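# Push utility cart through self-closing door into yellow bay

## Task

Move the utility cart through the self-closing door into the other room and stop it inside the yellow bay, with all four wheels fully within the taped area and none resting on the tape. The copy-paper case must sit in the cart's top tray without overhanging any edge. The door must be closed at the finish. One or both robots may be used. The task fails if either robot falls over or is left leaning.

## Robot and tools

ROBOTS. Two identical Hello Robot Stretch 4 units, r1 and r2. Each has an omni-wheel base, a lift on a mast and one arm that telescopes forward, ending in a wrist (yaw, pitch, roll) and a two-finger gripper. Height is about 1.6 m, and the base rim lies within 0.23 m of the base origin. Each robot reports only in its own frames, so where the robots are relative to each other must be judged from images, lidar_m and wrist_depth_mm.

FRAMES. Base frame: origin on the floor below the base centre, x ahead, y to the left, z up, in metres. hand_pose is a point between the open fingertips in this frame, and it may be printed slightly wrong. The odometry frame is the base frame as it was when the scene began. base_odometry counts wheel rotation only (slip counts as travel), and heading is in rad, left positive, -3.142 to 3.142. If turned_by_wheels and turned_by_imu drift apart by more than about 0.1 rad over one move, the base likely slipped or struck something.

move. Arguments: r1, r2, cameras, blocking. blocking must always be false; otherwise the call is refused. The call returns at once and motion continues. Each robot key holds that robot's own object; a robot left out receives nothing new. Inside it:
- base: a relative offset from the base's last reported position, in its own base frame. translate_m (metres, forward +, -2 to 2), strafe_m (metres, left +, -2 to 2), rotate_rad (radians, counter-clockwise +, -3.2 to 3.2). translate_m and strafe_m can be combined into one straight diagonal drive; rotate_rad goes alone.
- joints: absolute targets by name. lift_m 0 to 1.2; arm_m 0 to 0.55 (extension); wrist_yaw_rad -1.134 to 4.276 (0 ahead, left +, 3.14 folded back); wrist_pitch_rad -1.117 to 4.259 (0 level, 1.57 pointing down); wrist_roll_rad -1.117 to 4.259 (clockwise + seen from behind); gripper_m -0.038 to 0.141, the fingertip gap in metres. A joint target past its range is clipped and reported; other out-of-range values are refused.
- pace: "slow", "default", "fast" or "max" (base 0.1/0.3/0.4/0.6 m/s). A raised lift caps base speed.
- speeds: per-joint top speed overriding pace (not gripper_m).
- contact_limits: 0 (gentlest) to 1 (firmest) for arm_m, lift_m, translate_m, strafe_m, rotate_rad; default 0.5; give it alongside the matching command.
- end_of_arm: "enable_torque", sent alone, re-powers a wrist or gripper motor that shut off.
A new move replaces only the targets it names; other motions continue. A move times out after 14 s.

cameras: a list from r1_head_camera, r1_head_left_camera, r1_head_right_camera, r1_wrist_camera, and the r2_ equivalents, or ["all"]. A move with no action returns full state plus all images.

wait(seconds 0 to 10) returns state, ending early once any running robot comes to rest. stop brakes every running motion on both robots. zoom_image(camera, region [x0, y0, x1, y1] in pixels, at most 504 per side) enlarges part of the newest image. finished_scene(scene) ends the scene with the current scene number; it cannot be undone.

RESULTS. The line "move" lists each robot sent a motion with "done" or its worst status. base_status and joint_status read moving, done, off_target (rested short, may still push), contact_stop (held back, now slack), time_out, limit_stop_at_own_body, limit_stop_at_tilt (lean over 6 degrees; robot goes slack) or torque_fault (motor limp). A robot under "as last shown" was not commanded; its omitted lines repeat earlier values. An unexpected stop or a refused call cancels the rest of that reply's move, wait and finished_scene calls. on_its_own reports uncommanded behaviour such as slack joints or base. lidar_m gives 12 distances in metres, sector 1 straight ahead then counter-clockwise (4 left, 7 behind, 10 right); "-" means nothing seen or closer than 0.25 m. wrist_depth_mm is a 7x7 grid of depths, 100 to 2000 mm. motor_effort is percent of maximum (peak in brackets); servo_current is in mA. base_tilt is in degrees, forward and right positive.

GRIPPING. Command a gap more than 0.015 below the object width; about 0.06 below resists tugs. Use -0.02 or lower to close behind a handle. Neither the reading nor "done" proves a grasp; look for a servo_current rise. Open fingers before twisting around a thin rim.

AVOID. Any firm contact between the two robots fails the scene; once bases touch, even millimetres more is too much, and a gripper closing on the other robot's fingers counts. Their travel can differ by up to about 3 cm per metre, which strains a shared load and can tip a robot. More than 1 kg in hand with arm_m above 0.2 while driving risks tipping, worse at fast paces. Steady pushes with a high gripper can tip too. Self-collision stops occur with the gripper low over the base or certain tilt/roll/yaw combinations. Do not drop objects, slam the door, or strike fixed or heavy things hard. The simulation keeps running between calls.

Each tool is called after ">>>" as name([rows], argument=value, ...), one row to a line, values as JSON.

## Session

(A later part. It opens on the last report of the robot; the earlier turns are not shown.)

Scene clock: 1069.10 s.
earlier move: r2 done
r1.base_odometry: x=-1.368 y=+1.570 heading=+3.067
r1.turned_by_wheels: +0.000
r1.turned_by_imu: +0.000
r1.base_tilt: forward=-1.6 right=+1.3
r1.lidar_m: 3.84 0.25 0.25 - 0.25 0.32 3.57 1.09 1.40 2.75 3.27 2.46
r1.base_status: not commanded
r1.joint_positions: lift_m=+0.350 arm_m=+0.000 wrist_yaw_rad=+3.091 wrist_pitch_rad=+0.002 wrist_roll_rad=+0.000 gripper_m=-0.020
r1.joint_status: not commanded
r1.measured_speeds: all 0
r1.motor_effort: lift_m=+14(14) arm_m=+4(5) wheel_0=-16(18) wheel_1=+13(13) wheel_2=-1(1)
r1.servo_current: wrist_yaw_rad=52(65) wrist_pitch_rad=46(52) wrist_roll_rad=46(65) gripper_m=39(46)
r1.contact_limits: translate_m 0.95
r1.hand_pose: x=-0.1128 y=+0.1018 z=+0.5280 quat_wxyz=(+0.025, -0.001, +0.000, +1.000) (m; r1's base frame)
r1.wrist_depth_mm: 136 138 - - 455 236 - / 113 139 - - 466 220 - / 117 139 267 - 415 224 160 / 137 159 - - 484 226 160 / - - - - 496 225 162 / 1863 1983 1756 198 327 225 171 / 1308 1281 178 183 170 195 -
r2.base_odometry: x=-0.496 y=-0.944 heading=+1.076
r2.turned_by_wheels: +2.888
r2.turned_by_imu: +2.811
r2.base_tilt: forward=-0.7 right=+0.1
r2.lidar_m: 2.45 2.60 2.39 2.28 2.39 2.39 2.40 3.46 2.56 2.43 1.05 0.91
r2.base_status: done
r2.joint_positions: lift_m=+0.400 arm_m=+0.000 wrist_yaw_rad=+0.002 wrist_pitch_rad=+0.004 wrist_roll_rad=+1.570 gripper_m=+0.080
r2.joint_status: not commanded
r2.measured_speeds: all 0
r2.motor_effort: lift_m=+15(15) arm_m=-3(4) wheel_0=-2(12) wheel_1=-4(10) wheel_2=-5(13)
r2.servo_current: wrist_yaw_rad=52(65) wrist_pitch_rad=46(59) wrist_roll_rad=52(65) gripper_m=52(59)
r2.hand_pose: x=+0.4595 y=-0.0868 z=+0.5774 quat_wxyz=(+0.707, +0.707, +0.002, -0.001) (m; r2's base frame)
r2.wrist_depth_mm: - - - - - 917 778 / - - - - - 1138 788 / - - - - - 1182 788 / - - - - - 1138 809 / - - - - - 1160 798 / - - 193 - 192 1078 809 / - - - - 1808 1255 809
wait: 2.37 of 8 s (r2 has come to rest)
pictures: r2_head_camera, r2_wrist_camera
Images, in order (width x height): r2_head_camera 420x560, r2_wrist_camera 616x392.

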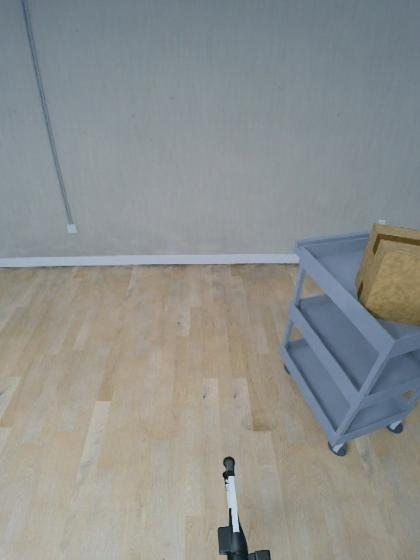

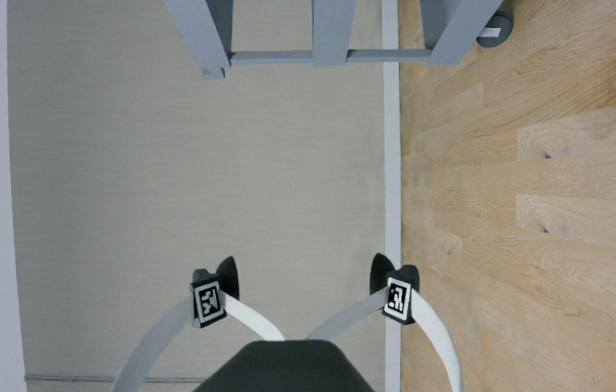

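>>> move(blocking=false, r2={"base":{"rotate_rad":0.30},"joints":{"lift_m":0.45}})

>>> wait(seconds=4)

>>> move(blocking=false, r2={"base":{"translate_m":-0.2,"strafe_m":-0.85}})

>>> wait(seconds=6, cameras=["r2_head_camera","r2_wrist_camera"])

Scene clock: 1083.90 s.
move: r2 moving
r1: as last shown
r1.lidar_m: 3.84 0.25 0.25 - 0.25 0.32 3.56 1.08 1.41 2.76 3.26 2.49
r1.motor_effort: lift_m=+14(14) arm_m=+5(5) wheel_0=-17(17) wheel_1=+13(13) wheel_2=-1(1)
r1.servo_current: wrist_yaw_rad=59(59) wrist_pitch_rad=46(46) wrist_roll_rad=59(59) gripper_m=39(46)
r1.contact_limits: translate_m 0.95
r1.wrist_depth_mm: 136 138 - - 459 236 - / 113 139 - - 466 222 - / 117 139 270 - 415 224 160 / 137 160 - - 484 224 161 / - - - - 484 225 162 / 1983 1983 1756 199 327 226 172 / 1336 1308 178 183 170 195 -
r2.base_odometry: x=-0.496 y=-0.944 heading=+1.302
r2.turned_by_wheels: +0.226
r2.turned_by_imu: +0.220
r2.base_tilt: forward=-0.7 right=+0.1
r2.lidar_m: 2.48 2.68 2.29 2.28 2.64 2.40 3.74 2.89 2.45 2.45 0.93 1.10
r2.base_status: rotate_rad moving
r2.joint_positions: lift_m=+0.435 arm_m=+0.000 wrist_yaw_rad=+0.002 wrist_pitch_rad=+0.004 wrist_roll_rad=+1.570 gripper_m=+0.080
r2.joint_status: lift_m moving
r2.measured_speeds: translate_m=+0.000 strafe_m=+0.001 rotate_rad=+0.571 lift_m=+0.099 arm_m=+0.000 wrist_yaw_rad=+0.000 wrist_pitch_rad=+0.000 wrist_roll_rad=+0.000
r2.motor_effort: lift_m=+22(23) arm_m=-4(4) wheel_0=-6(11) wheel_1=-4(10) wheel_2=-6(11)
r2.servo_current: wrist_yaw_rad=46(59) wrist_pitch_rad=46(46) wrist_roll_rad=52(52) gripper_m=52(59)
r2.hand_pose: x=+0.4595 y=-0.0868 z=+0.6121 quat_wxyz=(+0.707, +0.707, +0.002, -0.001) (m; r2's base frame)
r2.wrist_depth_mm: - - - - - 1205 831 / - - - - - 1229 820 / - - - - - 1229 842 / - - - - - 1229 854 / - - - - - 1229 854 / - - 192 - 192 1138 842 / - - - - 1983 1336 854
pictures: none

Scene clock: 1084.50 s.
earlier move: r2 done
r1.base_odometry: x=-1.368 y=+1.570 heading=+3.067
r1.turned_by_wheels: +0.000
r1.turned_by_imu: +0.000
r1.base_tilt: forward=-1.6 right=+1.3
r1.lidar_m: 3.84 0.25 0.25 - 0.25 0.34 3.58 1.09 1.38 2.76 3.28 2.47
r1.base_status: not commanded
r1.joint_positions: lift_m=+0.350 arm_m=+0.000 wrist_yaw_rad=+3.091 wrist_pitch_rad=+0.002 wrist_roll_rad=+0.000 gripper_m=-0.020
r1.joint_status: not commanded
r1.measured_speeds: all 0
r1.motor_effort: lift_m=+14(14) arm_m=+5(5) wheel_0=-16(17) wheel_1=+13(13) wheel_2=-1(1)
r1.servo_current: wrist_yaw_rad=46(59) wrist_pitch_rad=52(52) wrist_roll_rad=46(65) gripper_m=46(46)
r1.contact_limits: translate_m 0.95
r1.hand_pose: x=-0.1128 y=+0.1018 z=+0.5280 quat_wxyz=(+0.025, -0.001, +0.000, +1.000) (m; r1's base frame)
r1.wrist_depth_mm: 136 138 - - 455 236 - / 114 139 - - 473 220 - / 117 139 268 - 415 224 160 / 137 159 - - 480 224 160 / - - - - 488 226 161 / 1983 1921 1708 198 330 226 171 / 1336 1308 178 183 170 195 -
r2.base_odometry: x=-0.496 y=-0.945 heading=+1.375
r2.turned_by_wheels: +0.073
r2.turned_by_imu: +0.071
r2.base_tilt: forward=-0.7 right=+0.1
r2.lidar_m: 2.46 2.56 2.27 2.26 2.72 2.38 3.95 2.79 2.46 2.44 0.94 1.15
r2.base_status: done
r2.joint_positions: lift_m=+0.450 arm_m=+0.000 wrist_yaw_rad=+0.002 wrist_pitch_rad=+0.004 wrist_roll_rad=+1.570 gripper_m=+0.080
r2.joint_status: all done
r2.measured_speeds: all 0
r2.motor_effort: lift_m=+21(23) arm_m=-3(4) wheel_0=-2(11) wheel_1=-4(10) wheel_2=-6(11)
r2.servo_current: wrist_yaw_rad=46(59) wrist_pitch_rad=39(46) wrist_roll_rad=59(59) gripper_m=46(59)
r2.hand_pose: x=+0.4595 y=-0.0868 z=+0.6269 quat_wxyz=(+0.707, +0.707, +0.002, -0.001) (m; r2's base frame)
r2.wrist_depth_mm: - - - - - 1229 854 / - - - - - 1229 854 / - - - - - 1255 866 / - - - - - 1255 878 / - - - - - 1281 878 / - - 193 - 193 1182 866 / - - - - - 1366 866
wait: 0.60 of 4 s (r2 has come to rest)
pictures: none

Scene clock: 1085.00 s.
move: r2 moving
r1: as last shown
r1.lidar_m: 3.85 0.25 0.25 - 0.25 0.32 3.59 1.10 1.37 2.76 3.26 2.49
r1.motor_effort: lift_m=+14(14) arm_m=+5(5) wheel_0=-17(17) wheel_1=+13(13) wheel_2=-1(1)
r1.servo_current: wrist_yaw_rad=46(59) wrist_pitch_rad=39(52) wrist_roll_rad=46(65) gripper_m=39(46)
r1.contact_limits: translate_m 0.95
r1.wrist_depth_mm: 136 138 - - 459 236 - / 113 139 - - 466 221 - / 117 139 270 - 415 224 160 / 137 159 - - 484 225 161 / - - - - 488 227 161 / 1863 1983 1756 198 330 225 171 / 1281 1281 179 183 170 195 -
r2.base_odometry: x=-0.466 y=-0.958 heading=+1.375
r2.turned_by_wheels: +0.000
r2.turned_by_imu: +0.000
r2.base_tilt: forward=-0.7 right=+0.1
r2.lidar_m: 2.48 2.61 2.33 2.32 2.80 2.41 3.96 2.73 2.44 2.41 0.90 1.12
r2.base_status: translate_m moving; strafe_m moving
r2.joint_positions: lift_m=+0.450 arm_m=+0.000 wrist_yaw_rad=+0.002 wrist_pitch_rad=+0.004 wrist_roll_rad=+1.570 gripper_m=+0.080
r2.joint_status: not commanded
r2.measured_speeds: translate_m=-0.027 strafe_m=-0.123 rotate_rad=+0.000 lift_m=+0.000 arm_m=+0.000 wrist_yaw_rad=+0.000 wrist_pitch_rad=+0.000 wrist_roll_rad=+0.000
r2.motor_effort: lift_m=+21(21) arm_m=-4(4) wheel_0=+8(11) wheel_1=-11(13) wheel_2=+8(8)
r2.servo_current: wrist_yaw_rad=52(59) wrist_pitch_rad=39(46) wrist_roll_rad=52(59) gripper_m=52(52)
r2.hand_pose: x=+0.4595 y=-0.0868 z=+0.6269 quat_wxyz=(+0.707, +0.707, +0.002, -0.001) (m; r2's base frame)
r2.wrist_depth_mm: - - - - - 1229 842 / - - - - - 1255 842 / - - - - - 1229 878 / - - - - - 1229 854 / - - - - - 1281 866 / - - 194 - 192 1205 878 / - - - - - 1366 866
pictures: none

Scene clock: 1088.87 s.
earlier move: r2 done
r1.base_odometry: x=-1.368 y=+1.570 heading=+3.067
r1.turned_by_wheels: +0.000
r1.turned_by_imu: +0.000
r1.base_tilt: forward=-1.6 right=+1.2
r1.lidar_m: 3.87 0.25 0.25 - 0.25 0.31 3.59 1.08 1.38 2.75 3.26 2.77
r1.base_status: not commanded
r1.joint_positions: lift_m=+0.350 arm_m=+0.000 wrist_yaw_rad=+3.091 wrist_pitch_rad=+0.002 wrist_roll_rad=+0.000 gripper_m=-0.020
r1.joint_status: not commanded
r1.measured_speeds: all 0
r1.motor_effort: lift_m=+14(14) arm_m=+4(5) wheel_0=-17(17) wheel_1=+13(13) wheel_2=-1(1)
r1.servo_current: wrist_yaw_rad=46(72) wrist_pitch_rad=39(52) wrist_roll_rad=46(65) gripper_m=52(52)
r1.contact_limits: translate_m 0.95
r1.hand_pose: x=-0.1128 y=+0.1018 z=+0.5280 quat_wxyz=(+0.025, -0.001, +0.000, +1.000) (m; r1's base frame)
r1.wrist_depth_mm: 136 138 - - 459 236 - / 113 139 - - 466 220 - / 117 140 268 - 410 224 160 / 137 159 - - 477 225 160 / - - - - 484 226 162 / 1983 1921 1863 198 327 227 171 / 1281 1281 179 182 170 195 -
r2.base_odometry: x=+0.299 y=-1.306 heading=+1.375
r2.turned_by_wheels: +0.000
r2.turned_by_imu: +0.000
r2.base_tilt: forward=-0.7 right=+0.1
r2.lidar_m: 0.64 2.85 3.14 3.15 2.81 2.80 3.00 1.82 1.57 1.55 1.92 0.69
r2.base_status: done
r2.joint_positions: lift_m=+0.450 arm_m=+0.000 wrist_yaw_rad=+0.002 wrist_pitch_rad=+0.004 wrist_roll_rad=+1.570 gripper_m=+0.080
r2.joint_status: not commanded
r2.measured_speeds: all 0
r2.motor_effort: lift_m=+20(21) arm_m=-3(4) wheel_0=+2(13) wheel_1=-2(13) wheel_2=+5(8)
r2.servo_current: wrist_yaw_rad=46(65) wrist_pitch_rad=39(46) wrist_roll_rad=59(59) gripper_m=52(59)
r2.hand_pose: x=+0.4595 y=-0.0868 z=+0.6269 quat_wxyz=(+0.707, +0.707, +0.002, -0.001) (m; r2's base frame)
r2.wrist_depth_mm: - - - - 413 1205 - / 517 - 976 - 415 - - / 473 - - - 421 - - / 530 - - - 424 - - / 603 - 946 - 433 1008 - / - - 191 - 192 1118 466 / - - - - 1808 1336 866
wait: 3.87 of 6 s (r2 has come to rest)
pictures: r2_head_camera, r2_wrist_camera
Images, in order (width x height): r2_head_camera 420x560, r2_wrist_camera 616x392.

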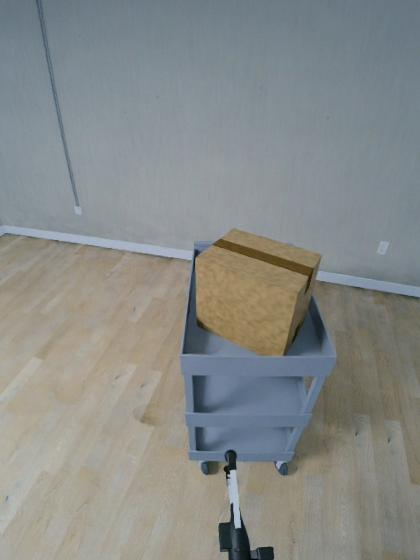

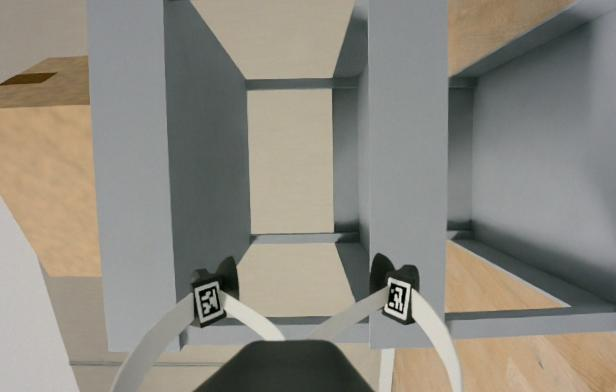

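>>> move(blocking=false, r2={"joints":{"lift_m":0.345,"gripper_m":0.14}})

>>> wait(seconds=3, cameras=["r2_head_camera","r2_wrist_camera"])

>>> zoom_image(camera="r2_head_camera", region=[140, 300, 380, 540])

Scene clock: 1106.30 s.
move: r2 moving
r1: as last shown
r1.base_tilt: forward=-1.6 right=+1.3
r1.lidar_m: 3.83 0.26 0.25 - 0.25 0.34 3.59 1.06 1.38 2.76 3.27 2.75
r1.motor_effort: lift_m=+14(14) arm_m=+5(5) wheel_0=-17(17) wheel_1=+13(13) wheel_2=-1(1)
r1.servo_current: wrist_yaw_rad=33(59) wrist_pitch_rad=46(46) wrist_roll_rad=46(59) gripper_m=46(46)
r1.contact_limits: translate_m 0.95
r1.wrist_depth_mm: 136 138 - - 455 236 - / 113 139 - - 473 221 - / 117 139 270 - 415 223 160 / 137 159 - - 484 226 160 / - - - - 492 226 161 / 1983 1921 1756 198 329 225 172 / 1281 1308 178 183 170 195 -
r2.base_odometry: x=+0.299 y=-1.306 heading=+1.375
r2.turned_by_wheels: +0.000
r2.turned_by_imu: +0.000
r2.base_tilt: forward=-0.7 right=+0.0
r2.lidar_m: 0.65 2.87 3.15 3.15 2.79 2.76 3.00 1.81 1.60 1.57 1.91 0.69
r2.base_status: not commanded
r2.joint_positions: lift_m=+0.412 arm_m=+0.000 wrist_yaw_rad=+0.002 wrist_pitch_rad=+0.004 wrist_roll_rad=+1.570 gripper_m=+0.097
r2.joint_status: lift_m moving; gripper_m moving
r2.measured_speeds: translate_m=+0.000 strafe_m=+0.000 rotate_rad=+0.000 lift_m=-0.146 arm_m=+0.000 wrist_yaw_rad=+0.000 wrist_pitch_rad=+0.000 wrist_roll_rad=+0.000
r2.motor_effort: lift_m=+15(18) arm_m=-4(4) wheel_0=+2(3) wheel_1=-2(2) wheel_2=+5(5)
r2.servo_current: wrist_yaw_rad=46(52) wrist_pitch_rad=46(46) wrist_roll_rad=52(59) gripper_m=72(98)
r2.hand_pose: x=+0.4595 y=-0.0868 z=+0.5895 quat_wxyz=(+0.707, +0.707, +0.002, -0.001) (m; r2's base frame)
r2.wrist_depth_mm: - - - 521 413 1255 - / 517 - - - 415 - - / 473 - - - 421 - - / 530 - - - 424 - - / 597 - - - 433 1008 - / - - 191 - 194 976 449 / - - - - 1708 1308 831
pictures: none

Scene clock: 1107.40 s.
earlier move: r2 done
r1.base_odometry: x=-1.368 y=+1.570 heading=+3.067
r1.turned_by_wheels: +0.000
r1.turned_by_imu: +0.000
r1.base_tilt: forward=-1.5 right=+1.3
r1.lidar_m: 3.83 0.25 0.25 - 0.25 0.33 3.56 1.09 1.37 2.76 3.26 2.75
r1.base_status: not commanded
r1.joint_positions: lift_m=+0.350 arm_m=+0.000 wrist_yaw_rad=+3.091 wrist_pitch_rad=+0.002 wrist_roll_rad=+0.000 gripper_m=-0.020
r1.joint_status: not commanded
r1.measured_speeds: all 0
r1.motor_effort: lift_m=+14(14) arm_m=+5(5) wheel_0=-17(17) wheel_1=+13(13) wheel_2=-1(1)
r1.servo_current: wrist_yaw_rad=52(59) wrist_pitch_rad=46(46) wrist_roll_rad=59(72) gripper_m=39(46)
r1.contact_limits: translate_m 0.95
r1.hand_pose: x=-0.1128 y=+0.1018 z=+0.5280 quat_wxyz=(+0.025, -0.001, +0.000, +1.000) (m; r1's base frame)
r1.wrist_depth_mm: 136 139 - - 455 236 - / 113 139 - - 469 220 - / 117 139 270 - 415 224 161 / 137 159 - - 480 225 161 / - - - - 488 226 161 / 1921 1921 1756 198 330 225 171 / 1308 1336 179 183 170 195 -
r2.base_odometry: x=+0.299 y=-1.306 heading=+1.375
r2.turned_by_wheels: +0.000
r2.turned_by_imu: +0.000
r2.base_tilt: forward=-0.7 right=+0.1
r2.lidar_m: 0.66 2.90 3.15 3.16 2.79 2.80 3.00 1.78 1.58 1.57 1.92 0.67
r2.base_status: not commanded
r2.joint_positions: lift_m=+0.345 arm_m=+0.000 wrist_yaw_rad=+0.002 wrist_pitch_rad=+0.004 wrist_roll_rad=+1.570 gripper_m=+0.140
r2.joint_status: all done
r2.measured_speeds: all 0
r2.motor_effort: lift_m=+14(18) arm_m=-3(4) wheel_0=+3(3) wheel_1=-2(3) wheel_2=+5(5)
r2.servo_current: wrist_yaw_rad=52(59) wrist_pitch_rad=46(52) wrist_roll_rad=52(59) gripper_m=52(150)
r2.hand_pose: x=+0.4595 y=-0.0868 z=+0.5225 quat_wxyz=(+0.707, +0.707, +0.002, -0.001) (m; r2's base frame)
r2.wrist_depth_mm: - - - 407 1756 - - / - - - 413 - - - / - - - 421 - - - / - - - 427 - - - / - - - 433 1863 - - / - 197 445 436 445 442 445 / - - - - 1537 1118 723
wait: 1.10 of 3 s (r2 has come to rest)
pictures: r2_head_camera, r2_wrist_camera
Images, in order (width x height): r2_head_camera 420x560, r2_wrist_camera 616x392.

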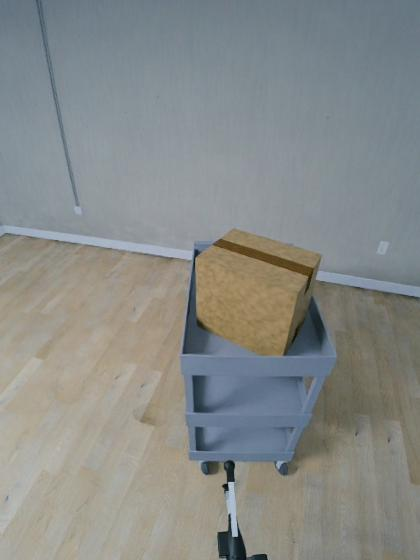

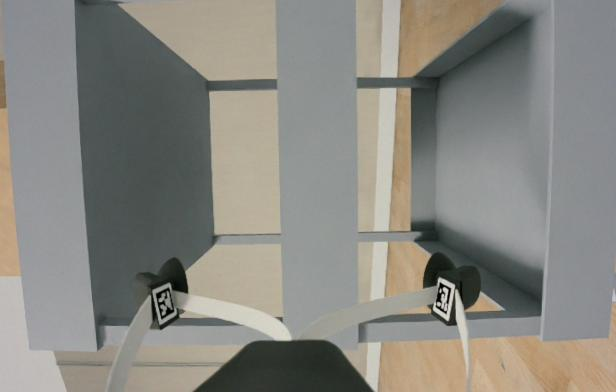

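Scaled by 2.100 from the camera's 420x560 image, which has a finer 1200x1600 frame.

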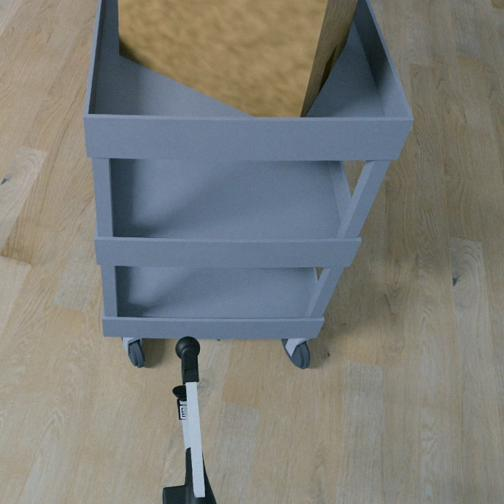

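>>> move(blocking=false, r2={"base":{"strafe_m":-0.075},"joints":{"lift_m":0.332},"pace":"slow"})

>>> wait(seconds=3)

>>> move(blocking=false, r2={"base":{"translate_m":0.16},"pace":"slow","contact_limits":{"translate_m":0.2}})

>>> wait(seconds=5)

>>> wait(seconds=0.2, cameras=["r2_head_camera","r2_wrist_camera"])

Scene clock: 1117.07 s.
move: r2 moving
r1: as last shown
r1.lidar_m: 3.86 0.25 0.25 - 0.25 0.31 3.60 1.10 1.39 2.76 3.26 2.77
r1.motor_effort: lift_m=+14(14) arm_m=+4(5) wheel_0=-16(17) wheel_1=+13(13) wheel_2=-1(1)
r1.servo_current: wrist_yaw_rad=46(59) wrist_pitch_rad=39(46) wrist_roll_rad=65(65) gripper_m=46(46)
r1.contact_limits: translate_m 0.95
r1.wrist_depth_mm: 136 138 - - 462 236 - / 113 139 - - 466 221 - / 117 139 270 - 415 224 160 / 137 159 - - 484 226 161 / - - - - 484 225 161 / 1983 1921 1808 198 327 226 171 / 1308 1281 178 183 170 195 -
r2.base_odometry: x=+0.313 y=-1.309 heading=+1.375
r2.turned_by_wheels: +0.000
r2.turned_by_imu: +0.000
r2.base_tilt: forward=-0.7 right=+0.1
r2.lidar_m: 0.64 2.85 3.16 3.18 2.80 2.77 3.02 1.80 1.59 1.55 1.91 0.66
r2.base_status: strafe_m moving
r2.joint_positions: lift_m=+0.332 arm_m=+0.000 wrist_yaw_rad=+0.002 wrist_pitch_rad=+0.004 wrist_roll_rad=+1.570 gripper_m=+0.140
r2.joint_status: lift_m moving
r2.measured_speeds: translate_m=+0.001 strafe_m=-0.056 rotate_rad=-0.004 lift_m=-0.005 arm_m=+0.000 wrist_yaw_rad=+0.000 wrist_pitch_rad=+0.000 wrist_roll_rad=+0.000
r2.motor_effort: lift_m=+15(17) arm_m=-4(4) wheel_0=+8(11) wheel_1=-7(10) wheel_2=+1(4)
r2.servo_current: wrist_yaw_rad=52(52) wrist_pitch_rad=39(46) wrist_roll_rad=46(52) gripper_m=52(59)
r2.hand_pose: x=+0.4595 y=-0.0868 z=+0.5095 quat_wxyz=(+0.707, +0.707, +0.002, -0.001) (m; r2's base frame)
r2.wrist_depth_mm: - - - 410 1756 - - / - - - 415 - - - / - - - 421 - - - / - - - 427 - - 427 / - - - 433 - - 433 / - 190 462 436 452 204 442 / - 449 445 - 1430 1008 707
pictures: none

Scene clock: 1118.47 s.
earlier move: r2 done
r1.base_odometry: x=-1.368 y=+1.570 heading=+3.067
r1.turned_by_wheels: +0.000
r1.turned_by_imu: +0.000
r1.base_tilt: forward=-1.6 right=+1.3
r1.lidar_m: 3.85 0.25 0.25 - 0.25 0.31 3.57 1.06 1.41 2.76 3.27 2.81
r1.base_status: not commanded
r1.joint_positions: lift_m=+0.350 arm_m=+0.000 wrist_yaw_rad=+3.091 wrist_pitch_rad=+0.002 wrist_roll_rad=+0.000 gripper_m=-0.020
r1.joint_status: not commanded
r1.measured_speeds: all 0
r1.motor_effort: lift_m=+14(14) arm_m=+5(5) wheel_0=-17(17) wheel_1=+13(13) wheel_2=-1(1)
r1.servo_current: wrist_yaw_rad=33(65) wrist_pitch_rad=46(46) wrist_roll_rad=39(65) gripper_m=39(46)
r1.contact_limits: translate_m 0.95
r1.hand_pose: x=-0.1128 y=+0.1018 z=+0.5280 quat_wxyz=(+0.025, -0.001, +0.000, +1.000) (m; r1's base frame)
r1.wrist_depth_mm: 136 138 - - 459 236 - / 113 139 - - 466 220 - / 117 139 268 - 415 223 160 / 137 160 - - 480 225 161 / - - - - 492 225 162 / 1983 1921 1808 198 329 226 171 / 1281 1308 179 183 170 195 -
r2.base_odometry: x=+0.372 y=-1.320 heading=+1.375
r2.turned_by_wheels: +0.000
r2.turned_by_imu: +0.000
r2.base_tilt: forward=-0.7 right=+0.1
r2.lidar_m: 0.65 2.84 3.23 3.25 2.85 2.84 2.85 1.75 1.53 1.50 1.85 0.67
r2.base_status: done
r2.joint_positions: lift_m=+0.332 arm_m=+0.000 wrist_yaw_rad=+0.002 wrist_pitch_rad=+0.004 wrist_roll_rad=+1.570 gripper_m=+0.140
r2.joint_status: all done
r2.measured_speeds: all 0
r2.motor_effort: lift_m=+14(17) arm_m=-4(4) wheel_0=+4(11) wheel_1=-4(10) wheel_2=+0(4)
r2.servo_current: wrist_yaw_rad=46(65) wrist_pitch_rad=46(46) wrist_roll_rad=46(65) gripper_m=46(59)
r2.hand_pose: x=+0.4595 y=-0.0868 z=+0.5095 quat_wxyz=(+0.707, +0.707, +0.002, -0.001) (m; r2's base frame)
r2.wrist_depth_mm: - - - 407 1756 991 615 / - - - 413 1983 - - / - - - 418 - - - / - - - 421 - - - / - - - 427 - - 427 / - 191 - 433 1430 189 433 / - 469 - - 1661 1008 -
wait: 1.40 of 3 s (r2 has come to rest)
pictures: none

Scene clock: 1118.97 s.
move: r2 moving
r1: as last shown
r1.lidar_m: 3.88 0.25 0.25 - 0.25 0.33 3.57 1.09 1.37 2.76 3.27 2.84
r1.motor_effort: lift_m=+14(14) arm_m=+4(5) wheel_0=-17(17) wheel_1=+13(13) wheel_2=-1(1)
r1.servo_current: wrist_yaw_rad=59(59) wrist_pitch_rad=39(46) wrist_roll_rad=39(65) gripper_m=46(46)
r1.contact_limits: translate_m 0.95
r1.wrist_depth_mm: 136 138 - - 459 235 - / 113 139 - - 469 220 - / 117 140 267 - 413 223 160 / 137 159 - - 484 225 160 / - - - - 488 225 161 / 1921 1983 1756 198 329 226 171 / 1308 1281 178 184 170 195 -
r2.base_odometry: x=+0.374 y=-1.308 heading=+1.375
r2.turned_by_wheels: +0.000
r2.turned_by_imu: +0.000
r2.base_tilt: forward=-0.7 right=+0.1
r2.lidar_m: 0.62 2.85 3.22 3.23 2.86 2.81 2.87 1.72 1.52 1.50 1.84 0.66
r2.base_status: translate_m moving
r2.joint_positions: lift_m=+0.332 arm_m=+0.000 wrist_yaw_rad=+0.002 wrist_pitch_rad=+0.004 wrist_roll_rad=+1.570 gripper_m=+0.140
r2.joint_status: not commanded
r2.measured_speeds: translate_m=+0.049 strafe_m=+0.000 rotate_rad=-0.001 lift_m=+0.000 arm_m=+0.000 wrist_yaw_rad=+0.000 wrist_pitch_rad=+0.000 wrist_roll_rad=+0.000
r2.motor_effort: lift_m=+14(14) arm_m=-3(4) wheel_0=+5(8) wheel_1=+6(8) wheel_2=-8(11)
r2.servo_current: wrist_yaw_rad=52(59) wrist_pitch_rad=39(46) wrist_roll_rad=46(59) gripper_m=52(59)
r2.contact_limits: translate_m 0.2
r2.hand_pose: x=+0.4595 y=-0.0868 z=+0.5095 quat_wxyz=(+0.707, +0.707, +0.002, -0.001) (m; r2's base frame)
r2.wrist_depth_mm: - - - 397 1661 - 615 / - - - 399 1756 - - / - - - 404 - - - / - - - 413 - - - / - - - 415 - - - / - 190 - 421 1430 189 - / - - - - 1618 1008 -
pictures: none

Scene clock: 1121.37 s.
earlier move: r2 done
r1.base_odometry: x=-1.368 y=+1.570 heading=+3.067
r1.turned_by_wheels: +0.000
r1.turned_by_imu: +0.000
r1.base_tilt: forward=-1.6 right=+1.3
r1.lidar_m: 3.88 0.25 0.25 - 0.25 0.32 3.58 1.07 1.38 2.75 3.24 2.94
r1.base_status: not commanded
r1.joint_positions: lift_m=+0.350 arm_m=+0.000 wrist_yaw_rad=+3.091 wrist_pitch_rad=+0.002 wrist_roll_rad=+0.000 gripper_m=-0.020
r1.joint_status: not commanded
r1.measured_speeds: all 0
r1.motor_effort: lift_m=+14(14) arm_m=+5(5) wheel_0=-17(17) wheel_1=+13(14) wheel_2=-1(1)
r1.servo_current: wrist_yaw_rad=46(65) wrist_pitch_rad=39(52) wrist_roll_rad=65(65) gripper_m=46(52)
r1.contact_limits: translate_m 0.95
r1.hand_pose: x=-0.1128 y=+0.1018 z=+0.5280 quat_wxyz=(+0.025, -0.001, +0.000, +1.000) (m; r1's base frame)
r1.wrist_depth_mm: 136 139 - - 455 236 - / 113 139 - - 469 221 - / 117 139 267 - 415 223 160 / 137 159 - - 480 224 161 / - - - - 488 226 162 / 1921 1921 1756 197 329 225 171 / 1281 1308 179 184 170 195 -
r2.base_odometry: x=+0.403 y=-1.164 heading=+1.375
r2.turned_by_wheels: +0.000
r2.turned_by_imu: +0.000
r2.base_tilt: forward=-0.6 right=+0.0
r2.lidar_m: 0.48 2.68 3.15 3.17 2.96 2.96 2.95 1.78 1.55 1.54 1.92 0.49
r2.base_status: done
r2.joint_positions: lift_m=+0.332 arm_m=+0.000 wrist_yaw_rad=+0.002 wrist_pitch_rad=+0.004 wrist_roll_rad=+1.570 gripper_m=+0.140
r2.joint_status: not commanded
r2.measured_speeds: all 0
r2.motor_effort: lift_m=+14(14) arm_m=-4(4) wheel_0=+4(9) wheel_1=+5(8) wheel_2=-7(11)
r2.servo_current: wrist_yaw_rad=39(59) wrist_pitch_rad=33(52) wrist_roll_rad=52(59) gripper_m=52(59)
r2.contact_limits: translate_m 0.2
r2.hand_pose: x=+0.4595 y=-0.0868 z=+0.5095 quat_wxyz=(+0.707, +0.707, +0.002, -0.001) (m; r2's base frame)
r2.wrist_depth_mm: - - 252 251 1537 1042 - / - - 256 256 1576 - - / - - 262 259 1537 - - / - - - 264 1576 - - / - - - 266 1618 - - / - 188 268 268 270 204 - / - - - - 1576 1098 -
wait: 2.40 of 5 s (r2 has come to rest)
pictures: none

Scene clock: 1121.57 s.
r1.base_odometry: x=-1.368 y=+1.570 heading=+3.067
r1.turned_by_wheels: +0.000
r1.turned_by_imu: +0.000
r1.base_tilt: forward=-1.6 right=+1.3
r1.lidar_m: 3.84 0.25 0.25 - 0.25 0.34 3.57 1.08 1.41 2.77 3.24 2.94
r1.base_status: not commanded
r1.joint_positions: lift_m=+0.350 arm_m=+0.000 wrist_yaw_rad=+3.091 wrist_pitch_rad=+0.002 wrist_roll_rad=+0.000 gripper_m=-0.020
r1.joint_status: not commanded
r1.measured_speeds: all 0
r1.motor_effort: lift_m=+14(14) arm_m=+5(5) wheel_0=-17(17) wheel_1=+13(14) wheel_2=-1(1)
r1.servo_current: wrist_yaw_rad=52(65) wrist_pitch_rad=39(52) wrist_roll_rad=59(65) gripper_m=39(52)
r1.contact_limits: translate_m 0.95
r1.hand_pose: x=-0.1128 y=+0.1018 z=+0.5280 quat_wxyz=(+0.025, -0.001, +0.000, +1.000) (m; r1's base frame)
r1.wrist_depth_mm: 136 138 - - 455 234 - / 113 139 - - 466 221 - / 117 139 267 - 415 223 160 / 137 159 - - 484 224 161 / - - - - 484 226 161 / 1983 1921 1756 198 330 225 171 / 1281 1308 178 183 170 195 -
r2.base_odometry: x=+0.403 y=-1.164 heading=+1.375
r2.turned_by_wheels: +0.000
r2.turned_by_imu: +0.000
r2.base_tilt: forward=-0.7 right=+0.1
r2.lidar_m: 0.49 2.63 3.16 3.19 2.96 2.95 2.97 1.77 1.55 1.56 1.89 0.52
r2.base_status: done
r2.joint_positions: lift_m=+0.332 arm_m=+0.000 wrist_yaw_rad=+0.002 wrist_pitch_rad=+0.004 wrist_roll_rad=+1.570 gripper_m=+0.140
r2.joint_status: not commanded
r2.measured_speeds: all 0
r2.motor_effort: lift_m=+14(14) arm_m=-4(4) wheel_0=+4(9) wheel_1=+5(8) wheel_2=-7(11)
r2.servo_current: wrist_yaw_rad=46(59) wrist_pitch_rad=39(52) wrist_roll_rad=52(59) gripper_m=52(59)
r2.contact_limits: translate_m 0.2
r2.hand_pose: x=+0.4595 y=-0.0868 z=+0.5095 quat_wxyz=(+0.707, +0.707, +0.002, -0.001) (m; r2's base frame)
r2.wrist_depth_mm: - - 252 252 1499 1060 - / - - 257 256 1537 - - / - - 262 260 1576 - - / - - - 263 1576 - - / - - - 267 1661 - - / - 189 268 267 268 204 - / - - - - 1576 1098 -
wait: 0.20 s; no rest
pictures: r2_head_camera, r2_wrist_camera
Images, in order (width x height): r2_head_camera 420x560, r2_wrist_camera 616x392.

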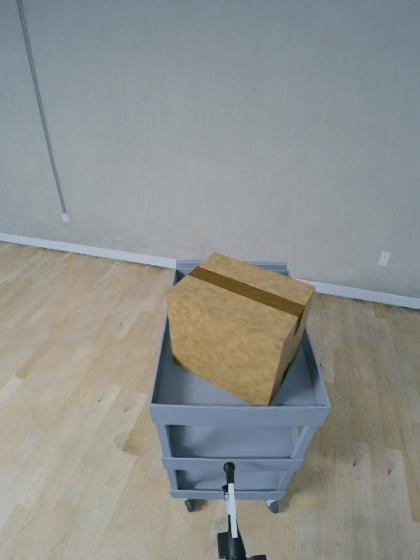

